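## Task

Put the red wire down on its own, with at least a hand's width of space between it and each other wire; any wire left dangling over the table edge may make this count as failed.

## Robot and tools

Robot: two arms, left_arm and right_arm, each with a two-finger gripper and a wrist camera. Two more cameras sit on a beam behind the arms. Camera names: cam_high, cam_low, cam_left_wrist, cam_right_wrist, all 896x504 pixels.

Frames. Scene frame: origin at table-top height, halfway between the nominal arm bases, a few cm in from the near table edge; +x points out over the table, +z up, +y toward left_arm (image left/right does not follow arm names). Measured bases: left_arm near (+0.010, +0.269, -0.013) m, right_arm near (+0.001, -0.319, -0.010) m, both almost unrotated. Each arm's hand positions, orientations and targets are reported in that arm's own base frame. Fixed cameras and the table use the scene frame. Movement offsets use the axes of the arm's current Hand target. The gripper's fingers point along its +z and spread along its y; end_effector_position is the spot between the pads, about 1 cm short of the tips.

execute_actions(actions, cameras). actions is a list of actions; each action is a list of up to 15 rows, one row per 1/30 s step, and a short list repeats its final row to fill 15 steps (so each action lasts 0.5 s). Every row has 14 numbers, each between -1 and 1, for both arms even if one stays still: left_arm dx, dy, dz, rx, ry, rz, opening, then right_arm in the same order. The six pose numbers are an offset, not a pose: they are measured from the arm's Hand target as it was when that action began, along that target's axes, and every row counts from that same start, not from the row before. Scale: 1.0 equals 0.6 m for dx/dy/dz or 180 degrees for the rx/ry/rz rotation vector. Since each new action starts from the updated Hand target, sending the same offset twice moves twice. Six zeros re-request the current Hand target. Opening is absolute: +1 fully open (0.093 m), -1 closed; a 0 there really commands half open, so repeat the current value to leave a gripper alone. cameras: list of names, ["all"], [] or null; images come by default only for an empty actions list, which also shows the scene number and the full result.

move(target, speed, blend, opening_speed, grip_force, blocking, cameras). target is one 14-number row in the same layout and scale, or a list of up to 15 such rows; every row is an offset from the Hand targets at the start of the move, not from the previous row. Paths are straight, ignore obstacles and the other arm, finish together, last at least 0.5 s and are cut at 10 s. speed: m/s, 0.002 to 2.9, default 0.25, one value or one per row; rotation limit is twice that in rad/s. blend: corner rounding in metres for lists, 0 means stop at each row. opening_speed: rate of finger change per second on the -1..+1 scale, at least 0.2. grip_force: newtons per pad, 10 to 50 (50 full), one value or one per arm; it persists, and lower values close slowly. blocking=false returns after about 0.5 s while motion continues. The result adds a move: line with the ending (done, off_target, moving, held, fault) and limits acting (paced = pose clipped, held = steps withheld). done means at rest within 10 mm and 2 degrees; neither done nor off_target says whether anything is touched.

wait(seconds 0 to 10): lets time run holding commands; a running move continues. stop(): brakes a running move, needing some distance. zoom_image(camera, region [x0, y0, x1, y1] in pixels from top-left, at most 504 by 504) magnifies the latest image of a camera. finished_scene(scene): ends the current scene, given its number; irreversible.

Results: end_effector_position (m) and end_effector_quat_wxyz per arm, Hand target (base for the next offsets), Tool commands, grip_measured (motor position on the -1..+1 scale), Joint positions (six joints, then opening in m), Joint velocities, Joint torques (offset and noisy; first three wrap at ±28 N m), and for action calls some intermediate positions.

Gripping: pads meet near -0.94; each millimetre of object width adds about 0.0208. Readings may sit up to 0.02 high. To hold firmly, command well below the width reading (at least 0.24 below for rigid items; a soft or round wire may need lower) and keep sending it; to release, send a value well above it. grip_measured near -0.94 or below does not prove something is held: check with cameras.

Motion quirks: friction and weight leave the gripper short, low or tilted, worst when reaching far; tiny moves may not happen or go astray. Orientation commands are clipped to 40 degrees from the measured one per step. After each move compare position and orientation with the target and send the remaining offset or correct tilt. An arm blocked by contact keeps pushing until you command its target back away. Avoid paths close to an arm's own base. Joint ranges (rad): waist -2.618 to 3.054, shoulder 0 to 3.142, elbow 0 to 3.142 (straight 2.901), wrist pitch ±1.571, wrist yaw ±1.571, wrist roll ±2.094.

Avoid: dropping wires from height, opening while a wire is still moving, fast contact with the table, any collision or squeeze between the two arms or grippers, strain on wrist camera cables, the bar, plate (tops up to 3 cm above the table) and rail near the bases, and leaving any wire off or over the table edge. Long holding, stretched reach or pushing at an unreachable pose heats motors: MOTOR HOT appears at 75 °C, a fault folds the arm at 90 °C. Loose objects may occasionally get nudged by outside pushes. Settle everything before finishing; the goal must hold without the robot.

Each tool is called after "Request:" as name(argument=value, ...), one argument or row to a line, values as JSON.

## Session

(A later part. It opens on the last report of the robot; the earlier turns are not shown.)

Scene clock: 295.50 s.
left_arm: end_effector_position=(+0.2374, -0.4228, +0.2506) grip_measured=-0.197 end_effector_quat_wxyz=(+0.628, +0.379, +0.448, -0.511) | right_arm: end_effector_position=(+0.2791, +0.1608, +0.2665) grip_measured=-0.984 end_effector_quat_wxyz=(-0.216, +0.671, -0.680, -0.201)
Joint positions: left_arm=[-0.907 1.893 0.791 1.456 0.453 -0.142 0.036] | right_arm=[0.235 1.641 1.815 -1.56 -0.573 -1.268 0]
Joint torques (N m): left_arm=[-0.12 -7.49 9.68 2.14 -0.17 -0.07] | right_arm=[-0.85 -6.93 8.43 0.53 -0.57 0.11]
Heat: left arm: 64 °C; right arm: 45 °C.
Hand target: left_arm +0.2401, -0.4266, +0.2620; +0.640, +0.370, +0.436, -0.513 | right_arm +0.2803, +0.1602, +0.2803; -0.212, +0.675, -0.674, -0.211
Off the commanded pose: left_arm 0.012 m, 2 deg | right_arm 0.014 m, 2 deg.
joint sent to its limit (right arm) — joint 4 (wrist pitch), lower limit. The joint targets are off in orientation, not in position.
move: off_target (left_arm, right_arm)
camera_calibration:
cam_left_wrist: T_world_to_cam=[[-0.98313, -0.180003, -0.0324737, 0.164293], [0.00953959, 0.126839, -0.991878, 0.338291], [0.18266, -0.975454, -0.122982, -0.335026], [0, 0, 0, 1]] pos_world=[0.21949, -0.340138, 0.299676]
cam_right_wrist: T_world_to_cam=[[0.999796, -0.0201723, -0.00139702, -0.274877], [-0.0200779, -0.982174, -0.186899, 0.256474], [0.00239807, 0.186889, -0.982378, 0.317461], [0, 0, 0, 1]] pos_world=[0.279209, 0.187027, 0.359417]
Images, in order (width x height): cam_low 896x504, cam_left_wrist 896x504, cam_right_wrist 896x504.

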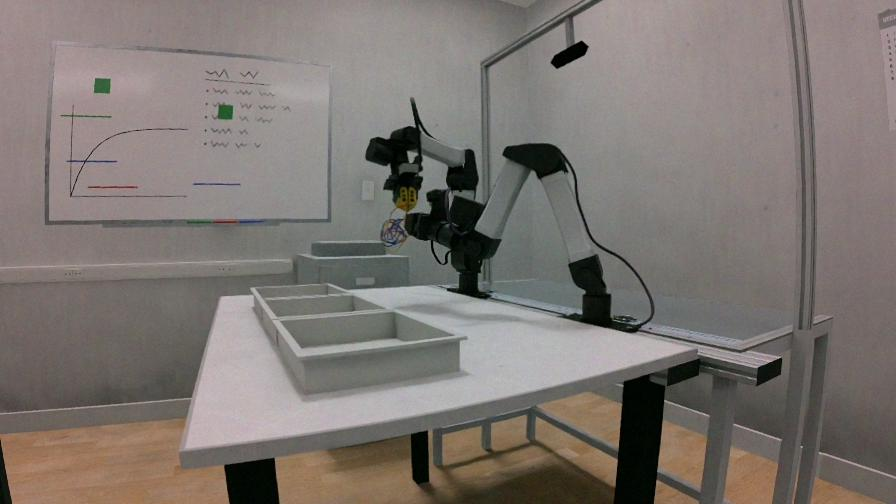

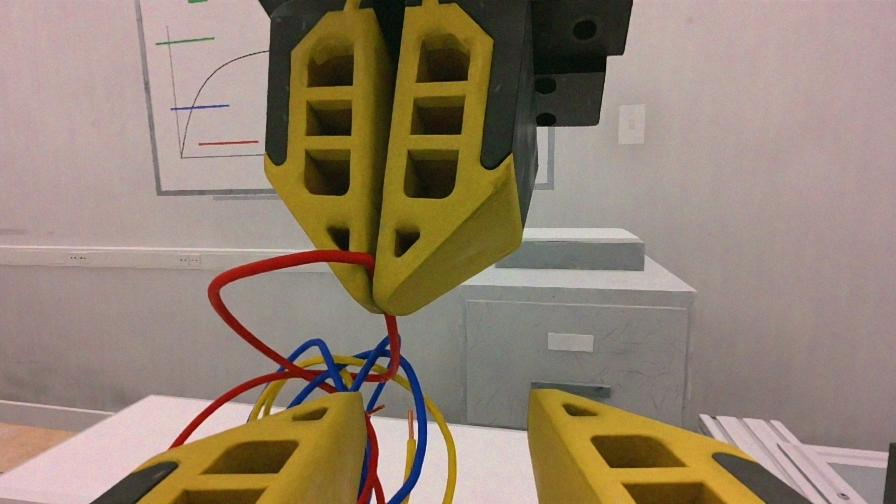

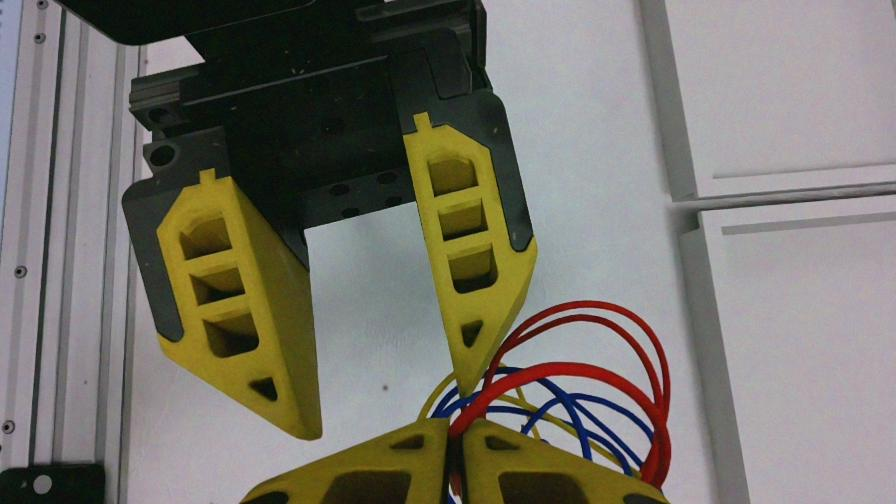

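Request:
move(
  target=[
    [0.0247,-0.0065,-0.0103,0,0,0,-0.2, 0,0,0,0,0,0,-1],
    [0.0355,-0.013,0.0203,0,0,0,-0.2, 0,0,0,0,0,0,-1],
  ],
  speed=0.05,
  blend=0.005,
  cameras=["cam_left_wrist","cam_right_wrist","cam_low"],
)

Scene clock: 314.30 s.
left_arm: end_effector_position=(+0.2346, -0.4435, +0.2311) grip_measured=-0.197 end_effector_quat_wxyz=(+0.618, +0.377, +0.458, -0.515) | right_arm: end_effector_position=(+0.2790, +0.1608, +0.2665) grip_measured=-0.984 end_effector_quat_wxyz=(-0.216, +0.671, -0.680, -0.201)
Joint positions: left_arm=[-0.949 1.98 0.836 1.472 0.414 -0.142 0.036] | right_arm=[0.235 1.641 1.815 -1.561 -0.573 -1.268 0]
Joint torques (N m): left_arm=[-0.24 -7.98 9.62 2.39 -0.22 0.14] | right_arm=[-0.72 -7.12 8.51 0.58 -0.63 0.08]
Heat: left arm: 58 °C; right arm: 45 °C.
Hand target: left_arm +0.2366, -0.4465, +0.2460; +0.640, +0.370, +0.436, -0.513 | right_arm +0.2802, +0.1602, +0.2803; -0.212, +0.675, -0.674, -0.211
Off the commanded pose: left_arm 0.015 m, 4 deg | right_arm 0.014 m, 2 deg.
joint sent to its limit (right arm) — joint 4 (wrist pitch), lower limit. The joint targets are off in orientation, not in position.
move: off_target (left_arm, right_arm)
camera_calibration:
cam_left_wrist: T_world_to_cam=[[-0.98473, -0.173831, -0.0095024, 0.155037], [-0.0151337, 0.139852, -0.990057, 0.332784], [0.173432, -0.974794, -0.140347, -0.350694], [0, 0, 0, 1]] pos_world=[0.218528, -0.361445, 0.281729]
cam_right_wrist: T_world_to_cam=[[0.999794, -0.0202186, -0.00170783, -0.274757], [-0.0201817, -0.982191, -0.186796, 0.256469], [0.00209934, 0.186792, -0.982397, 0.317568], [0, 0, 0, 1]] pos_world=[0.27921, 0.187027, 0.359417]
Images, in order (width x height): cam_low 896x504, cam_left_wrist 896x504, cam_right_wrist 896x504.

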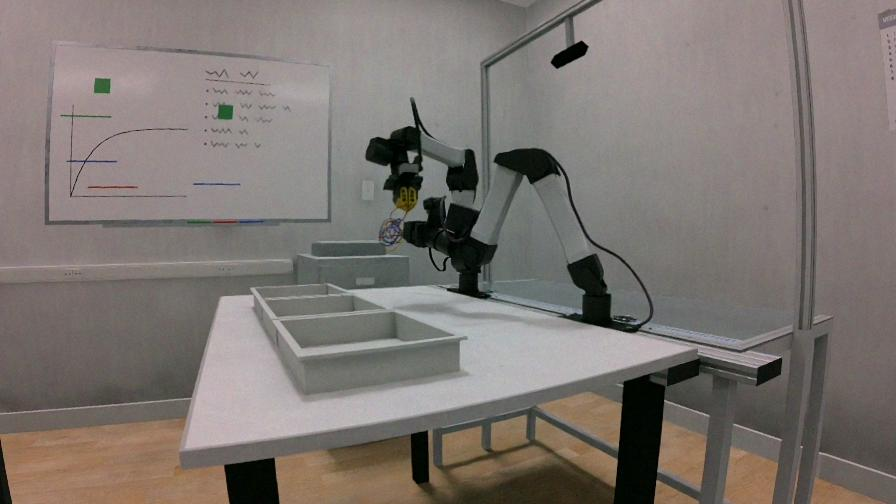

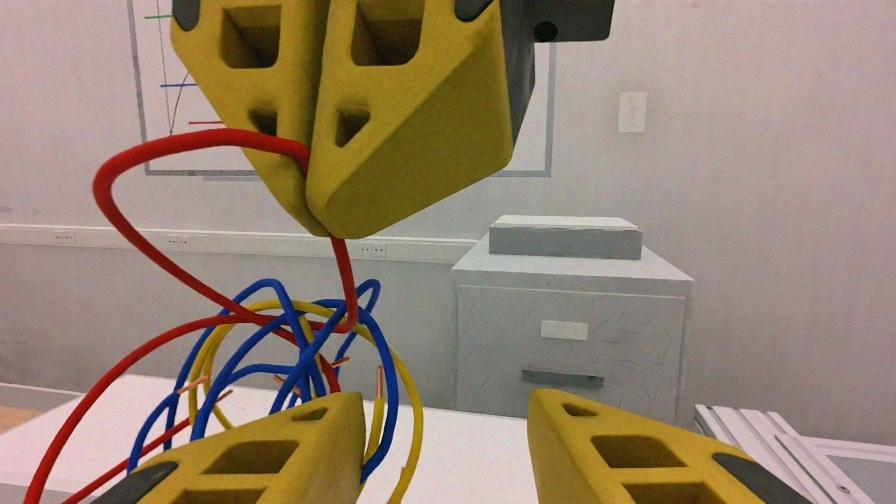

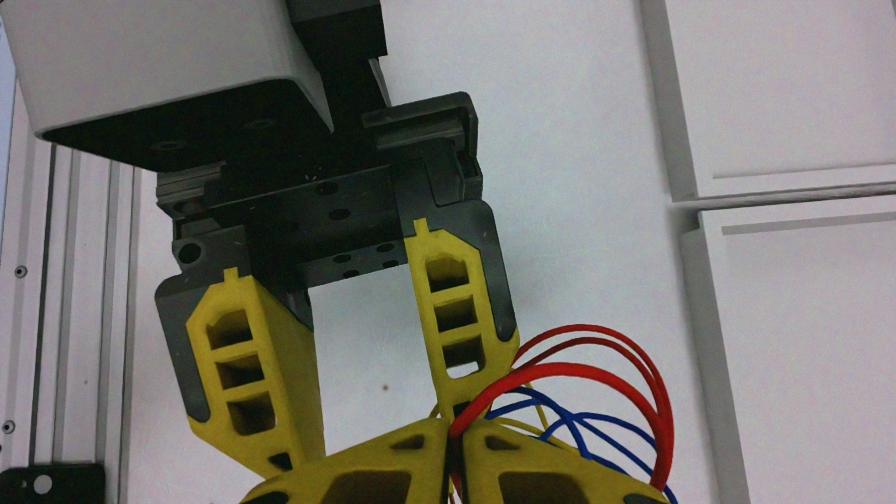

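Request:
move(
  target=[0,0,0,0,0,0,-1, 0,0,0,0,0,0,-1],
  opening_speed=0.4,
  cameras=["cam_left_wrist","cam_right_wrist","cam_low"],
)

Scene clock: 321.10 s.
left_arm: end_effector_position=(+0.2349, -0.4434, +0.2312) grip_measured=-0.982 end_effector_quat_wxyz=(+0.618, +0.377, +0.459, -0.515) | right_arm: end_effector_position=(+0.2788, +0.1607, +0.2664) grip_measured=-0.984 end_effector_quat_wxyz=(-0.215, +0.671, -0.680, -0.201)
Joint positions: left_arm=[-0.949 1.98 0.836 1.472 0.413 -0.142 0] | right_arm=[0.235 1.641 1.815 -1.561 -0.573 -1.267 0]
Joint torques (N m): left_arm=[-0.36 -7.86 9.57 2.38 -0.19 0.15] | right_arm=[-0.7 -6.6 8.55 0.57 -0.6 0.14]
Heat: left arm: 58 °C; right arm: 46 °C.
Hand target: left_arm +0.2366, -0.4465, +0.2460; +0.640, +0.370, +0.436, -0.513 | right_arm +0.2803, +0.1602, +0.2803; -0.212, +0.675, -0.674, -0.211
Off the commanded pose: left_arm 0.015 m, 4 deg | right_arm 0.014 m, 1 deg.
joint sent to its limit (right arm) — joint 4 (wrist pitch), lower limit. The joint targets are off in orientation, not in position.
move: off_target (left_arm, right_arm)
camera_calibration:
cam_left_wrist: T_world_to_cam=[[-0.984417, -0.175623, -0.00890762, 0.154345], [-0.0159114, 0.139406, -0.990107, 0.332809], [0.175127, -0.974537, -0.140029, -0.351096], [0, 0, 0, 1]] pos_world=[0.218722, -0.361445, 0.281728]
cam_right_wrist: T_world_to_cam=[[0.999787, -0.0204555, -0.0026598, -0.274273], [-0.0205925, -0.982223, -0.186585, 0.256413], [0.00120417, 0.1866, -0.982435, 0.317885], [0, 0, 0, 1]] pos_world=[0.279112, 0.186927, 0.359415]
Images, in order (width x height): cam_low 896x504, cam_left_wrist 896x504, cam_right_wrist 896x504.

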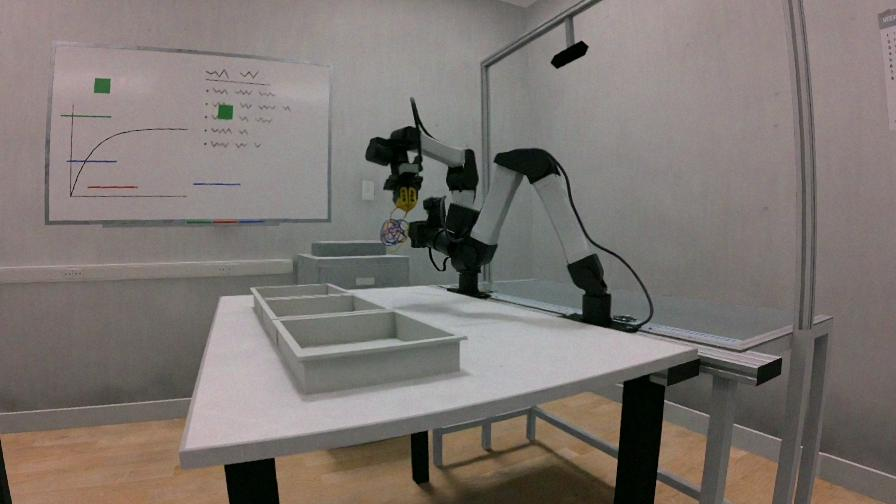

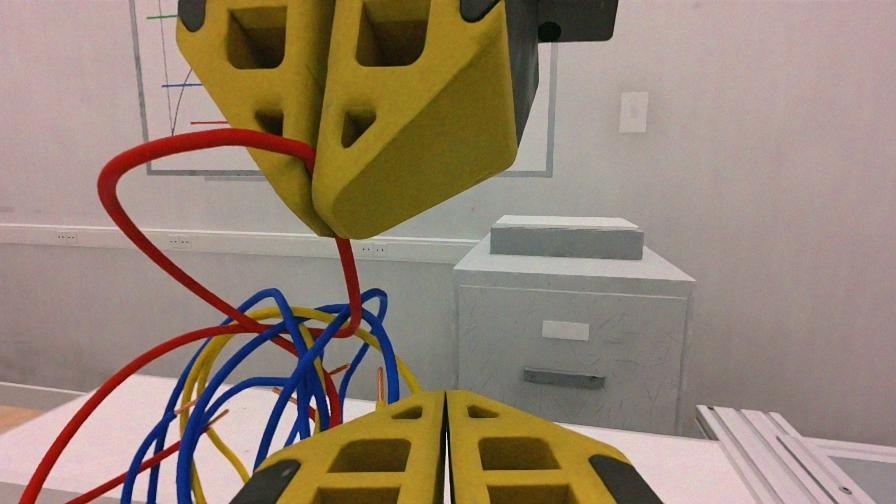

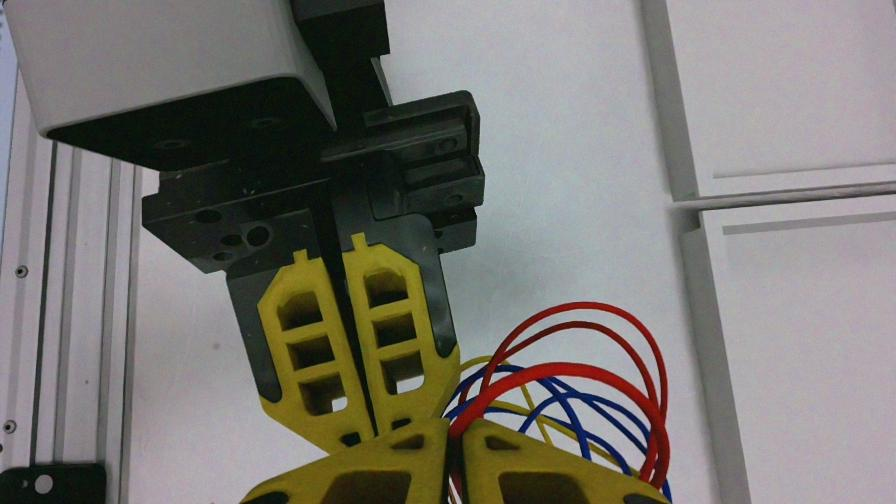

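Request:
move(
  target=[0.0137,-0.065,-0.1095,0,0,0,-1, 0,0,0,0,0,0,-1],
  speed=0.06,
  cameras=["cam_left_wrist","cam_right_wrist","cam_low"],
)

Scene clock: 327.43 s.
left_arm: end_effector_position=(+0.1918, -0.4037, +0.1891) grip_measured=-0.982 end_effector_quat_wxyz=(+0.584, +0.403, +0.502, -0.494) | right_arm: end_effector_position=(+0.2788, +0.1607, +0.2664) grip_measured=-0.984 end_effector_quat_wxyz=(-0.215, +0.671, -0.680, -0.201)
Joint positions: left_arm=[-0.984 1.852 0.551 1.486 0.389 -0.097 0] | right_arm=[0.235 1.641 1.815 -1.561 -0.573 -1.267 0]
Joint torques (N m): left_arm=[-0.16 -9.83 4.59 2.91 -0.14 0.19] | right_arm=[-0.87 -6.67 8.43 0.6 -0.58 0.14]
Heat: left arm: 58 °C; right arm: 46 °C.
Hand target: left_arm +0.1873, -0.3966, +0.2147; +0.640, +0.370, +0.436, -0.514 | right_arm +0.2803, +0.1602, +0.2803; -0.212, +0.675, -0.674, -0.211
Off the commanded pose: left_arm 0.027 m, 11 deg | right_arm 0.014 m, 1 deg.
joint sent to its limit (left arm) — joint 4 (wrist pitch), upper limit. The joint targets are off in orientation, not in position.
joint sent to its limit (right arm) — joint 4 (wrist pitch), lower limit. The joint targets are off in orientation, not in position.
move: off_target (left_arm, right_arm)
camera_calibration:
cam_left_wrist: T_world_to_cam=[[-0.98467, -0.174042, 0.0115798, 0.115278], [-0.0572815, 0.259945, -0.963923, 0.336502], [0.164753, -0.949809, -0.265929, -0.274845], [0, 0, 0, 1]] pos_world=[0.178068, -0.328459, 0.249937]
cam_right_wrist: T_world_to_cam=[[0.999787, -0.0204555, -0.0026598, -0.274273], [-0.0205925, -0.982223, -0.186585, 0.256413], [0.00120417, 0.1866, -0.982435, 0.317885], [0, 0, 0, 1]] pos_world=[0.279112, 0.186927, 0.359415]
Images, in order (width x height): cam_low 896x504, cam_left_wrist 896x504, cam_right_wrist 896x504.

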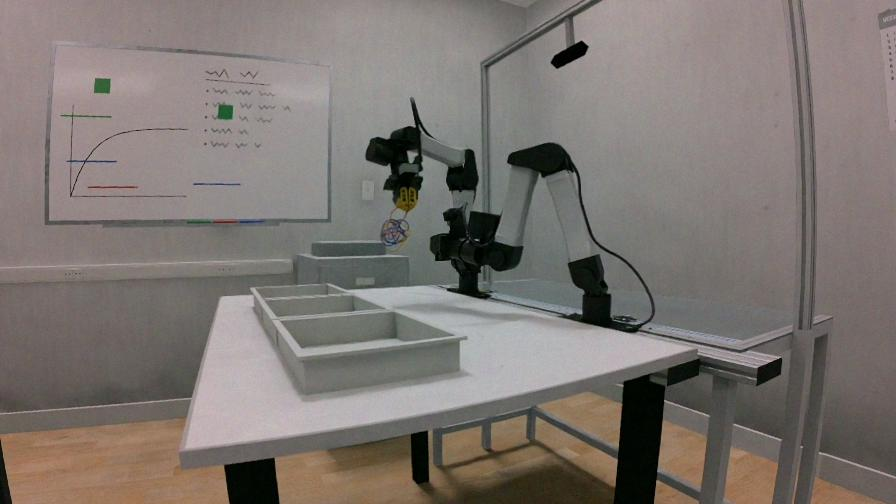

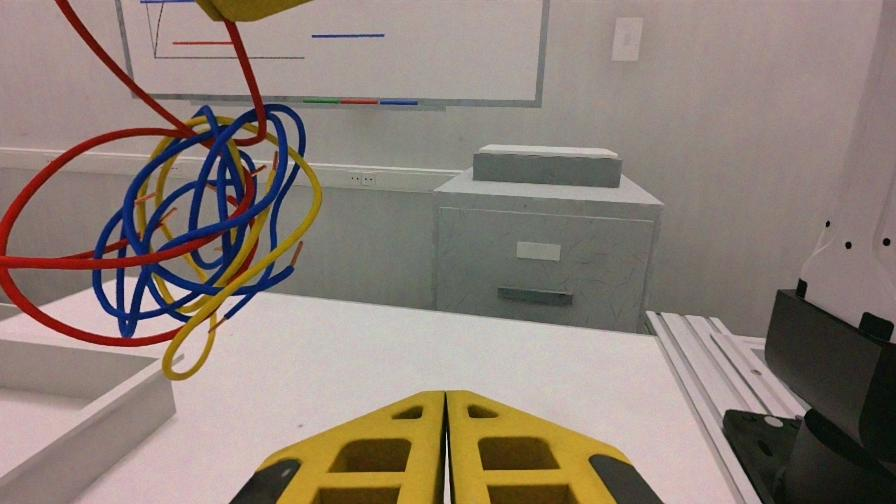

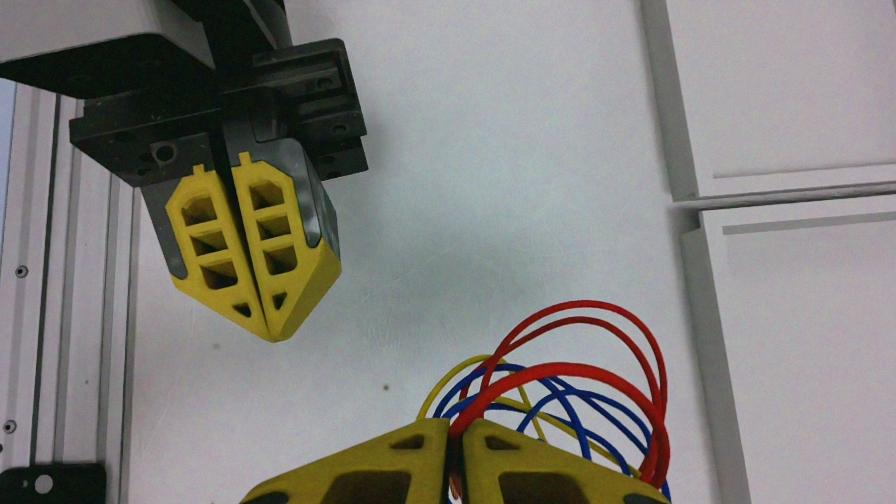

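Request:
move(
  target=[0.0113,0.068,-0.0065,0,0.044,0,-0.4, 0,0,0,0,0,0,-1],
  speed=0.1,
  cameras=["cam_left_wrist","cam_right_wrist"],
)

Scene clock: 377.53 s.
left_arm: end_effector_position=(+0.2256, -0.3844, +0.1901) grip_measured=-0.403 end_effector_quat_wxyz=(+0.590, +0.406, +0.504, -0.482) | right_arm: end_effector_position=(+0.2788, +0.1607, +0.2664) grip_measured=-0.984 end_effector_quat_wxyz=(-0.215, +0.671, -0.680, -0.201)
Joint positions: left_arm=[-0.859 1.852 0.568 1.47 0.497 -0.096 0.026] | right_arm=[0.235 1.641 1.815 -1.561 -0.573 -1.267 0]
Joint torques (N m): left_arm=[0.44 -7.62 8.59 2.41 0.06 -0.05] | right_arm=[-0.77 -6.71 8.46 0.59 -0.59 0.12]
Heat: left arm: 71 °C; right arm: 46 °C.
Hand target: left_arm +0.2273, -0.3870, +0.2078; +0.608, +0.404, +0.479, -0.487 | right_arm +0.2803, +0.1602, +0.2803; -0.212, +0.675, -0.674, -0.211
Off the commanded pose: left_arm 0.018 m, 4 deg | right_arm 0.014 m, 1 deg.
joint sent to its limit (right arm) — joint 4 (wrist pitch), lower limit. The joint targets are off in orientation, not in position.
move: off_target (left_arm, right_arm)
camera_calibration:
cam_left_wrist: T_world_to_cam=[[-0.981197, -0.192868, -0.00734989, 0.147476], [-0.0458214, 0.269766, -0.961835, 0.335235], [0.18749, -0.943413, -0.273531, -0.263074], [0, 0, 0, 1]] pos_world=[0.209388, -0.310179, 0.251566]
cam_right_wrist: T_world_to_cam=[[0.999787, -0.0204555, -0.0026598, -0.274273], [-0.0205925, -0.982223, -0.186585, 0.256413], [0.00120417, 0.1866, -0.982435, 0.317885], [0, 0, 0, 1]] pos_world=[0.279112, 0.186927, 0.359415]
Images, in order (width x height): cam_left_wrist 896x504, cam_right_wrist 896x504.

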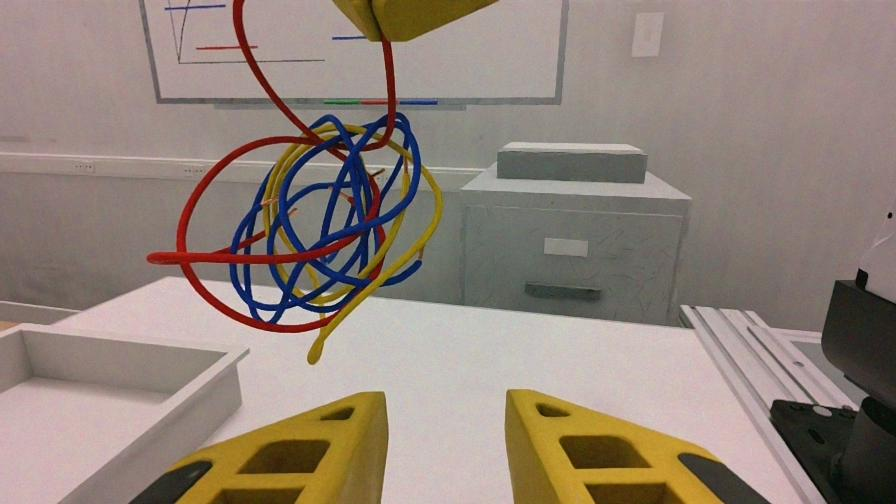

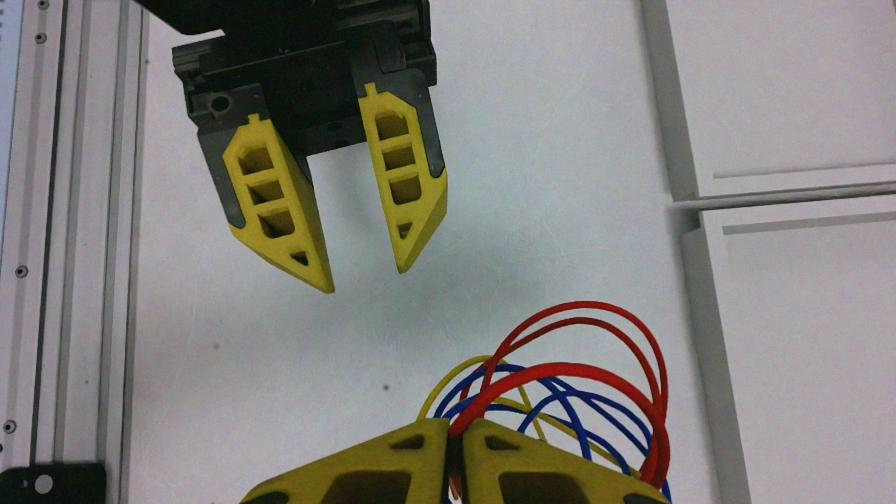

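Request:
move(
  target=[0.0032,0.0083,0.1533,0,0,0,-0.4, 0,0,0,0,0,0,-1],
  speed=0.08,
  cameras=["cam_left_wrist","cam_right_wrist"],
)

Scene clock: 390.57 s.
left_arm: end_effector_position=(+0.2464, -0.4689, +0.2160) grip_measured=-0.403 end_effector_quat_wxyz=(+0.593, +0.407, +0.491, -0.492) | right_arm: end_effector_position=(+0.2788, +0.1607, +0.2664) grip_measured=-0.984 end_effector_quat_wxyz=(-0.215, +0.671, -0.680, -0.201)
Joint positions: left_arm=[-0.957 2 0.941 1.265 0.419 -0.085 0.026] | right_arm=[0.235 1.641 1.815 -1.561 -0.573 -1.267 0]
Joint torques (N m): left_arm=[-0.17 -8.73 10.56 2.2 -0.17 0.22] | right_arm=[-0.84 -6.82 8.18 0.53 -0.57 0.05]
Heat: left arm: 65 °C; right arm: 47 °C.
Hand target: left_arm +0.2498, -0.4746, +0.2258; +0.608, +0.404, +0.479, -0.487 | right_arm +0.2803, +0.1602, +0.2803; -0.212, +0.675, -0.674, -0.211
Off the commanded pose: left_arm 0.012 m, 2 deg | right_arm 0.014 m, 1 deg.
joint sent to its limit (right arm) — joint 4 (wrist pitch), lower limit. The joint targets are off in orientation, not in position.
move: off_target (left_arm, right_arm)
camera_calibration:
cam_left_wrist: T_world_to_cam=[[-0.984704, -0.173668, -0.0140662, 0.163119], [-0.0299382, 0.248174, -0.968253, 0.371204], [0.171645, -0.953021, -0.249577, -0.345481], [0, 0, 0, 1]] pos_world=[0.231037, -0.393046, 0.275489]
cam_right_wrist: T_world_to_cam=[[0.999787, -0.0204555, -0.0026598, -0.274273], [-0.0205925, -0.982223, -0.186585, 0.256413], [0.00120417, 0.1866, -0.982435, 0.317885], [0, 0, 0, 1]] pos_world=[0.279112, 0.186927, 0.359415]
Images, in order (width x height): cam_left_wrist 896x504, cam_right_wrist 896x504.

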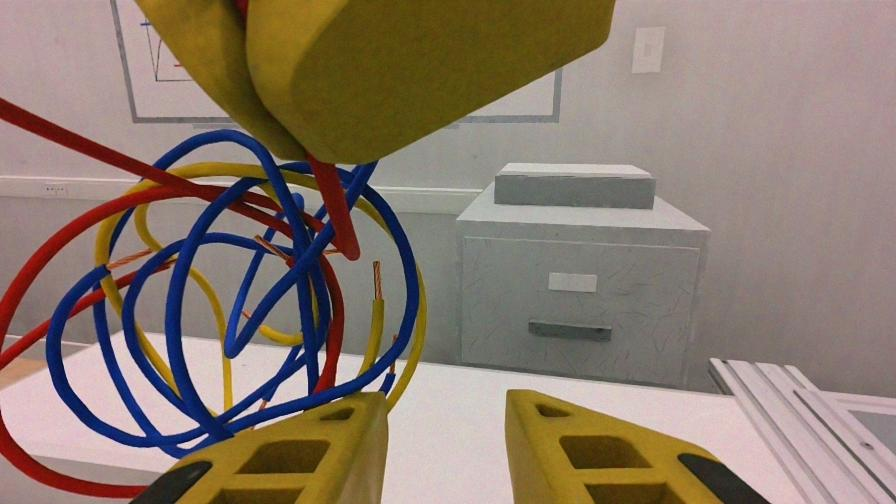

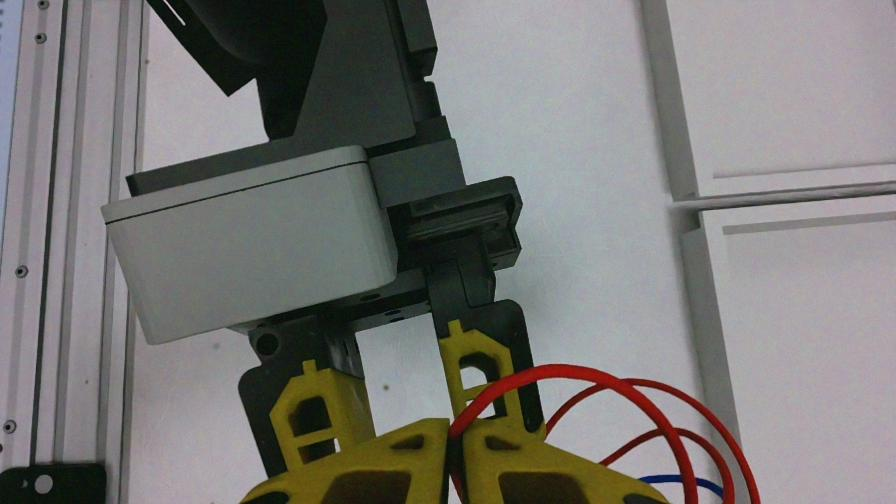

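Request:
move(
  target=[0,0,0,0,0,0,-1, 0,0,0,0,0,0,-1],
  opening_speed=0.6,
  cameras=["cam_left_wrist","cam_right_wrist"],
)

Scene clock: 394.13 s.
left_arm: end_effector_position=(+0.2464, -0.4689, +0.2159) grip_measured=-0.982 end_effector_quat_wxyz=(+0.593, +0.407, +0.491, -0.491) | right_arm: end_effector_position=(+0.2788, +0.1607, +0.2664) grip_measured=-0.984 end_effector_quat_wxyz=(-0.215, +0.671, -0.680, -0.201)
Joint positions: left_arm=[-0.957 2 0.941 1.264 0.418 -0.085 0] | right_arm=[0.235 1.641 1.815 -1.561 -0.573 -1.267 0]
Joint torques (N m): left_arm=[-0.28 -8.61 10.47 2.17 -0.16 0.14] | right_arm=[-0.75 -6.82 8.36 0.62 -0.6 0.12]
Heat: left arm: 65 °C; right arm: 47 °C.
Hand target: left_arm +0.2498, -0.4746, +0.2258; +0.608, +0.404, +0.479, -0.487 | right_arm +0.2803, +0.1602, +0.2803; -0.212, +0.675, -0.674, -0.211
Off the commanded pose: left_arm 0.012 m, 2 deg | right_arm 0.014 m, 1 deg.
joint sent to its limit (right arm) — joint 4 (wrist pitch), lower limit. The joint targets are off in orientation, not in position.
move: off_target (left_arm, right_arm)
camera_calibration:
cam_left_wrist: T_world_to_cam=[[-0.98464, -0.174053, -0.0137996, 0.162879], [-0.0303402, 0.2484, -0.968182, 0.371367], [0.171943, -0.952892, -0.249865, -0.34542], [0, 0, 0, 1]] pos_world=[0.231036, -0.393046, 0.27549]
cam_right_wrist: T_world_to_cam=[[0.999787, -0.0204555, -0.0026598, -0.274273], [-0.0205925, -0.982223, -0.186585, 0.256413], [0.00120417, 0.1866, -0.982435, 0.317885], [0, 0, 0, 1]] pos_world=[0.279112, 0.186927, 0.359415]
Images, in order (width x height): cam_left_wrist 896x504, cam_right_wrist 896x504.

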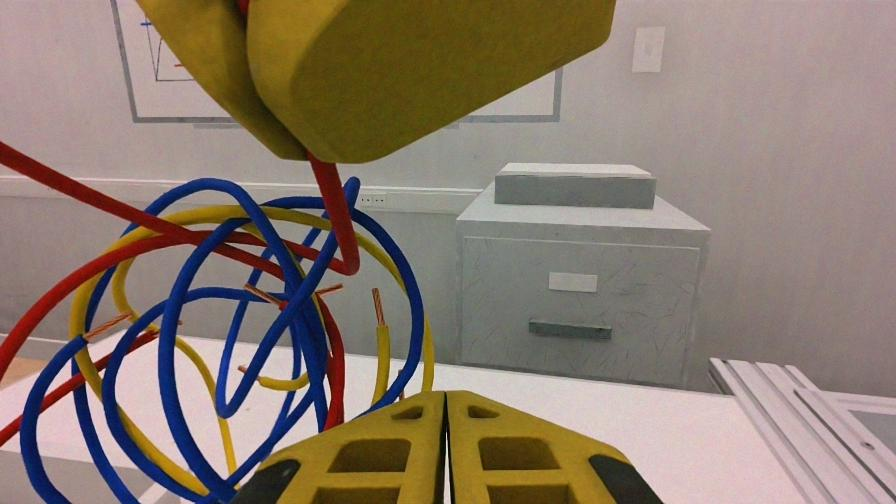

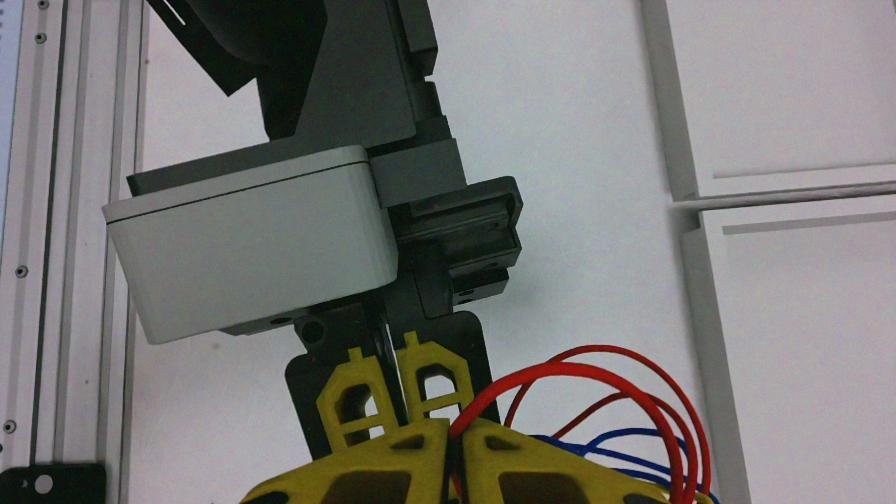

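Request:
move(
  target=[0.012,-0.033,-0.0965,0,0,0,-1, 0,0,0,0,0,0,-1],
  speed=0.06,
  cameras=["cam_left_wrist","cam_right_wrist"],
)

Scene clock: 399.97 s.
left_arm: end_effector_position=(+0.2201, -0.4315, +0.1889) grip_measured=-0.982 end_effector_quat_wxyz=(+0.587, +0.409, +0.498, -0.490) | right_arm: end_effector_position=(+0.2788, +0.1607, +0.2664) grip_measured=-0.984 end_effector_quat_wxyz=(-0.215, +0.671, -0.680, -0.201)
Joint positions: left_arm=[-0.957 1.953 0.717 1.422 0.418 -0.085 0] | right_arm=[0.235 1.641 1.815 -1.561 -0.573 -1.267 0]
Joint torques (N m): left_arm=[0.68 -11.23 5.01 2.48 -0.04 0.15] | right_arm=[-0.83 -6.8 8.29 0.55 -0.56 0.13]
Heat: left arm: 64 °C; right arm: 47 °C.
Hand target: left_arm +0.2199, -0.4245, +0.2059; +0.608, +0.404, +0.479, -0.487 | right_arm +0.2803, +0.1602, +0.2803; -0.212, +0.675, -0.674, -0.211
Off the commanded pose: left_arm 0.018 m, 3 deg | right_arm 0.014 m, 1 deg.
joint sent to its limit (right arm) — joint 4 (wrist pitch), lower limit. The joint targets are off in orientation, not in position.
move: off_target (left_arm, right_arm)
camera_calibration:
cam_left_wrist: T_world_to_cam=[[-0.984753, -0.173869, -0.00553822, 0.141606], [-0.0411518, 0.263771, -0.963707, 0.343278], [0.16902, -0.948786, -0.266904, -0.306326], [0, 0, 0, 1]] pos_world=[0.205349, -0.356564, 0.249844]
cam_right_wrist: T_world_to_cam=[[0.999787, -0.0204555, -0.0026598, -0.274273], [-0.0205925, -0.982223, -0.186585, 0.256413], [0.00120417, 0.1866, -0.982435, 0.317885], [0, 0, 0, 1]] pos_world=[0.279112, 0.186927, 0.359415]
Images, in order (width x height): cam_left_wrist 896x504, cam_right_wrist 896x504.

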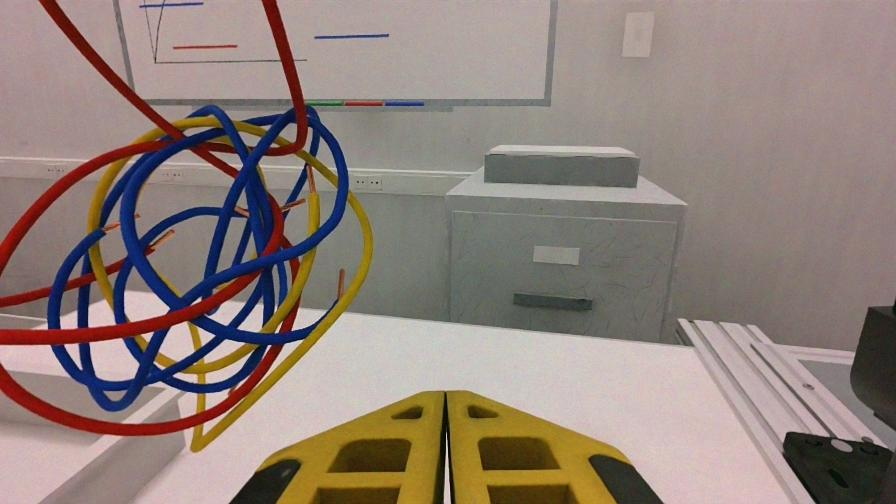

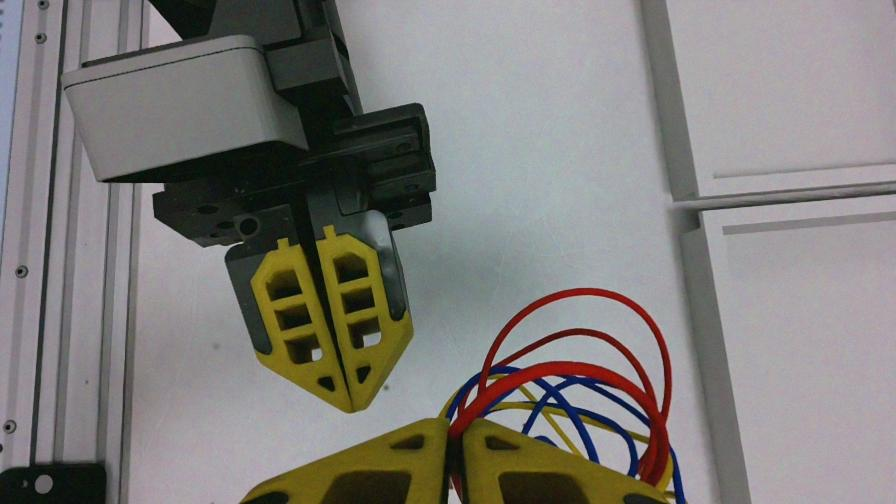

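Request:
move(
  target=[-0.1115,0.1733,-0.4175,0.066,0.3745,0.017,-0.4, 0,0,0,0,0,0,-1],
  speed=0.2,
  cameras=["cam_left_wrist","cam_right_wrist","cam_low"],
)

Scene clock: 434.93 s.
left_arm: end_effector_position=(+0.2637, -0.1503, +0.2130) grip_measured=-0.403 end_effector_quat_wxyz=(+0.200, +0.668, +0.682, -0.220) | right_arm: end_effector_position=(+0.2788, +0.1607, +0.2664) grip_measured=-0.984 end_effector_quat_wxyz=(-0.215, +0.671, -0.680, -0.201)
Joint positions: left_arm=[-0.202 1.558 1.508 -1.407 0.594 1.313 0.026] | right_arm=[0.235 1.641 1.815 -1.561 -0.573 -1.267 0]
Joint torques (N m): left_arm=[0.59 -4.93 11.06 0.61 0.44 0.16] | right_arm=[-0.62 -6.82 8.44 0.55 -0.63 0.19]
Heat: left arm: 63 °C; right arm: 47 °C.
Hand target: left_arm +0.2697, -0.1501, +0.2202; +0.210, +0.675, +0.675, -0.210 | right_arm +0.2803, +0.1602, +0.2803; -0.212, +0.675, -0.674, -0.211
Off the commanded pose: left_arm 0.009 m, 2 deg | right_arm 0.014 m, 1 deg.
joint sent to its limit (right arm) — joint 4 (wrist pitch), lower limit. The joint targets are off in orientation, not in position.
move: off_target (right_arm)
camera_calibration:
cam_left_wrist: T_world_to_cam=[[-0.999275, 0.00692831, 0.0374463, 0.255516], [0.000761969, 0.986752, -0.162235, 0.221055], [-0.0380743, -0.162089, -0.986041, 0.285519], [0, 0, 0, 1]] pos_world=[0.266033, -0.173618, 0.307828]
cam_right_wrist: T_world_to_cam=[[0.999787, -0.0204555, -0.0026598, -0.274273], [-0.0205925, -0.982223, -0.186585, 0.256413], [0.00120417, 0.1866, -0.982435, 0.317885], [0, 0, 0, 1]] pos_world=[0.279112, 0.186927, 0.359415]
Images, in order (width x height): cam_low 896x504, cam_left_wrist 896x504, cam_right_wrist 896x504.

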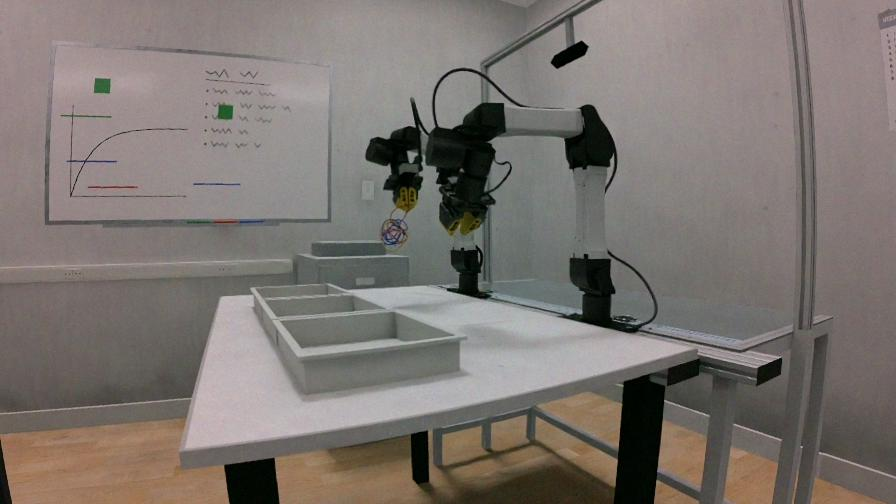

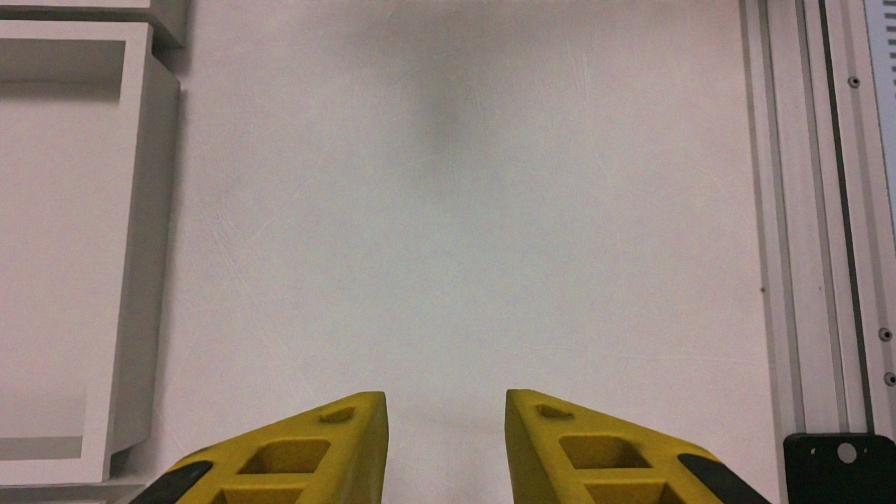

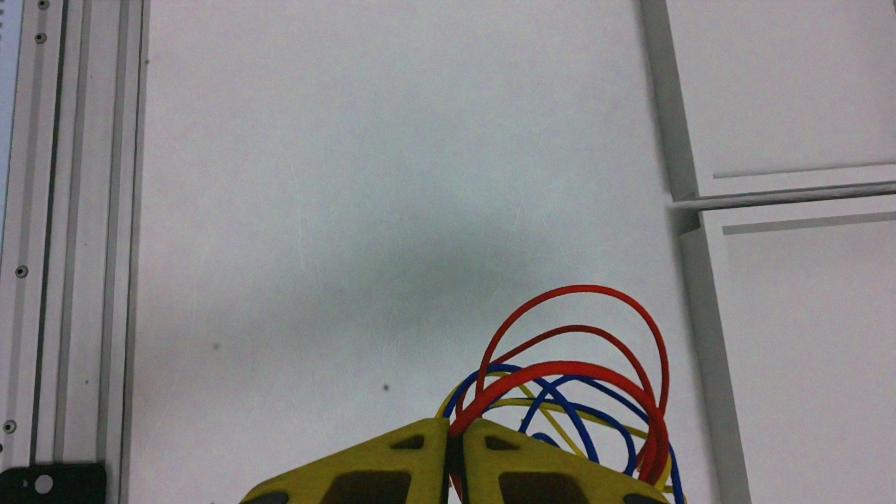

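Request:
move(
  target=[
    [0,0,0,0,0,0,-0.4,0.1425,0,0.205,0,0,0,-1],
    [0,0,0,0,0,0,-0.4,0.2732,0,0.2763,0,0,0,-1],
  ],
  speed=[0.12,0.06],
  blend=[0.01,0],
  cameras=["cam_left_wrist","cam_right_wrist","cam_low"],
)

Scene clock: 447.73 s.
left_arm: end_effector_position=(+0.2637, -0.1503, +0.2130) grip_measured=-0.403 end_effector_quat_wxyz=(+0.200, +0.668, +0.682, -0.219) | right_arm: end_effector_position=(+0.2766, +0.1196, +0.0518) grip_measured=-0.984 end_effector_quat_wxyz=(-0.200, +0.677, -0.677, -0.208)
Joint positions: left_arm=[-0.202 1.558 1.508 -1.407 0.593 1.313 0.026] | right_arm=[0.095 1.681 0.99 -0.831 -0.583 -1.46 0]
Joint torques (N m): left_arm=[0.53 -5.08 10.86 0.61 0.45 0.18] | right_arm=[-0.57 -5.09 5.22 0.63 -0.64 -0.06]
Heat: left arm: 57 °C; right arm: 47 °C.
Hand target: left_arm +0.2698, -0.1501, +0.2202; +0.210, +0.675, +0.675, -0.210 | right_arm +0.2805, +0.1201, +0.0506; -0.212, +0.675, -0.674, -0.211
Off the commanded pose: left_arm 0.009 m, 2 deg | right_arm 0.004 m, 1 deg.
move: done
camera_calibration:
cam_left_wrist: T_world_to_cam=[[-0.999274, 0.00750484, 0.0373563, 0.255543], [0.00136469, 0.986831, -0.161748, 0.220761], [-0.0380783, -0.16158, -0.986125, 0.28563], [0, 0, 0, 1]] pos_world=[0.265933, -0.173619, 0.307829]
cam_right_wrist: T_world_to_cam=[[0.99957, 0.0000579618, -0.029312, -0.274373], [-0.00503651, -0.984786, -0.173698, 0.171216], [-0.0288761, 0.173771, -0.984363, 0.124609], [0, 0, 0, 1]] pos_world=[0.278715, 0.146973, 0.144358]
Images, in order (width x height): cam_low 896x504, cam_left_wrist 896x504, cam_right_wrist 896x504.

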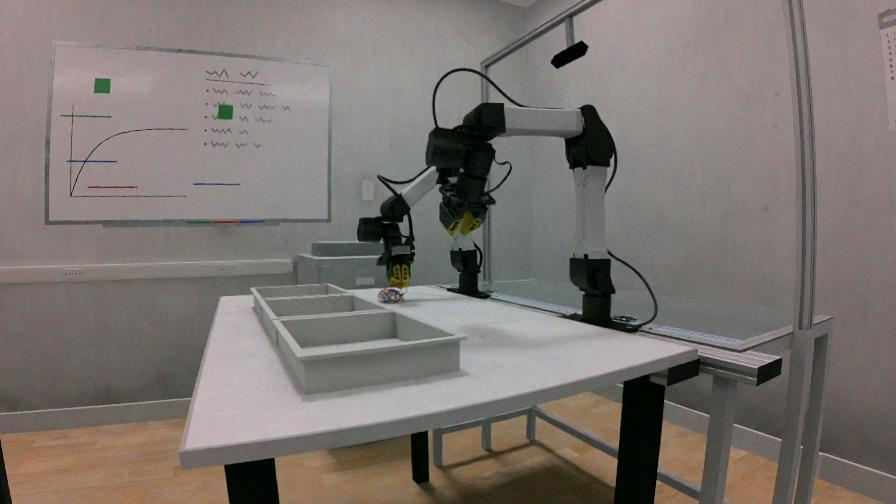

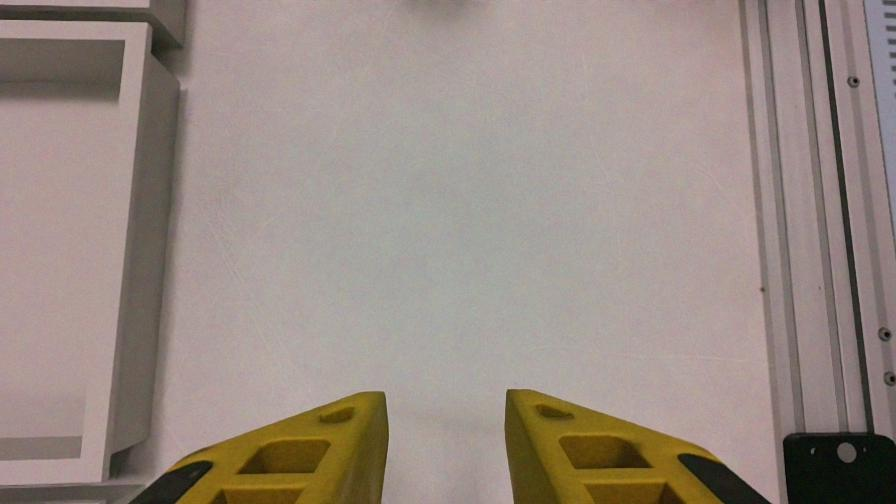

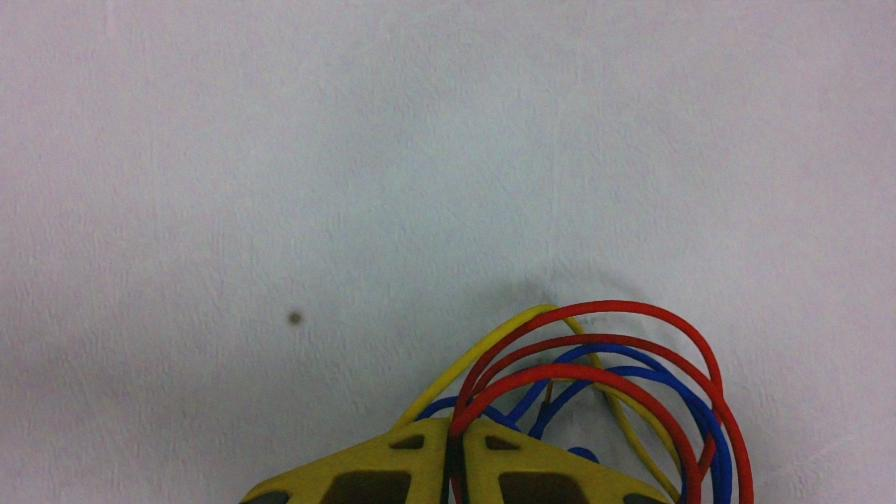

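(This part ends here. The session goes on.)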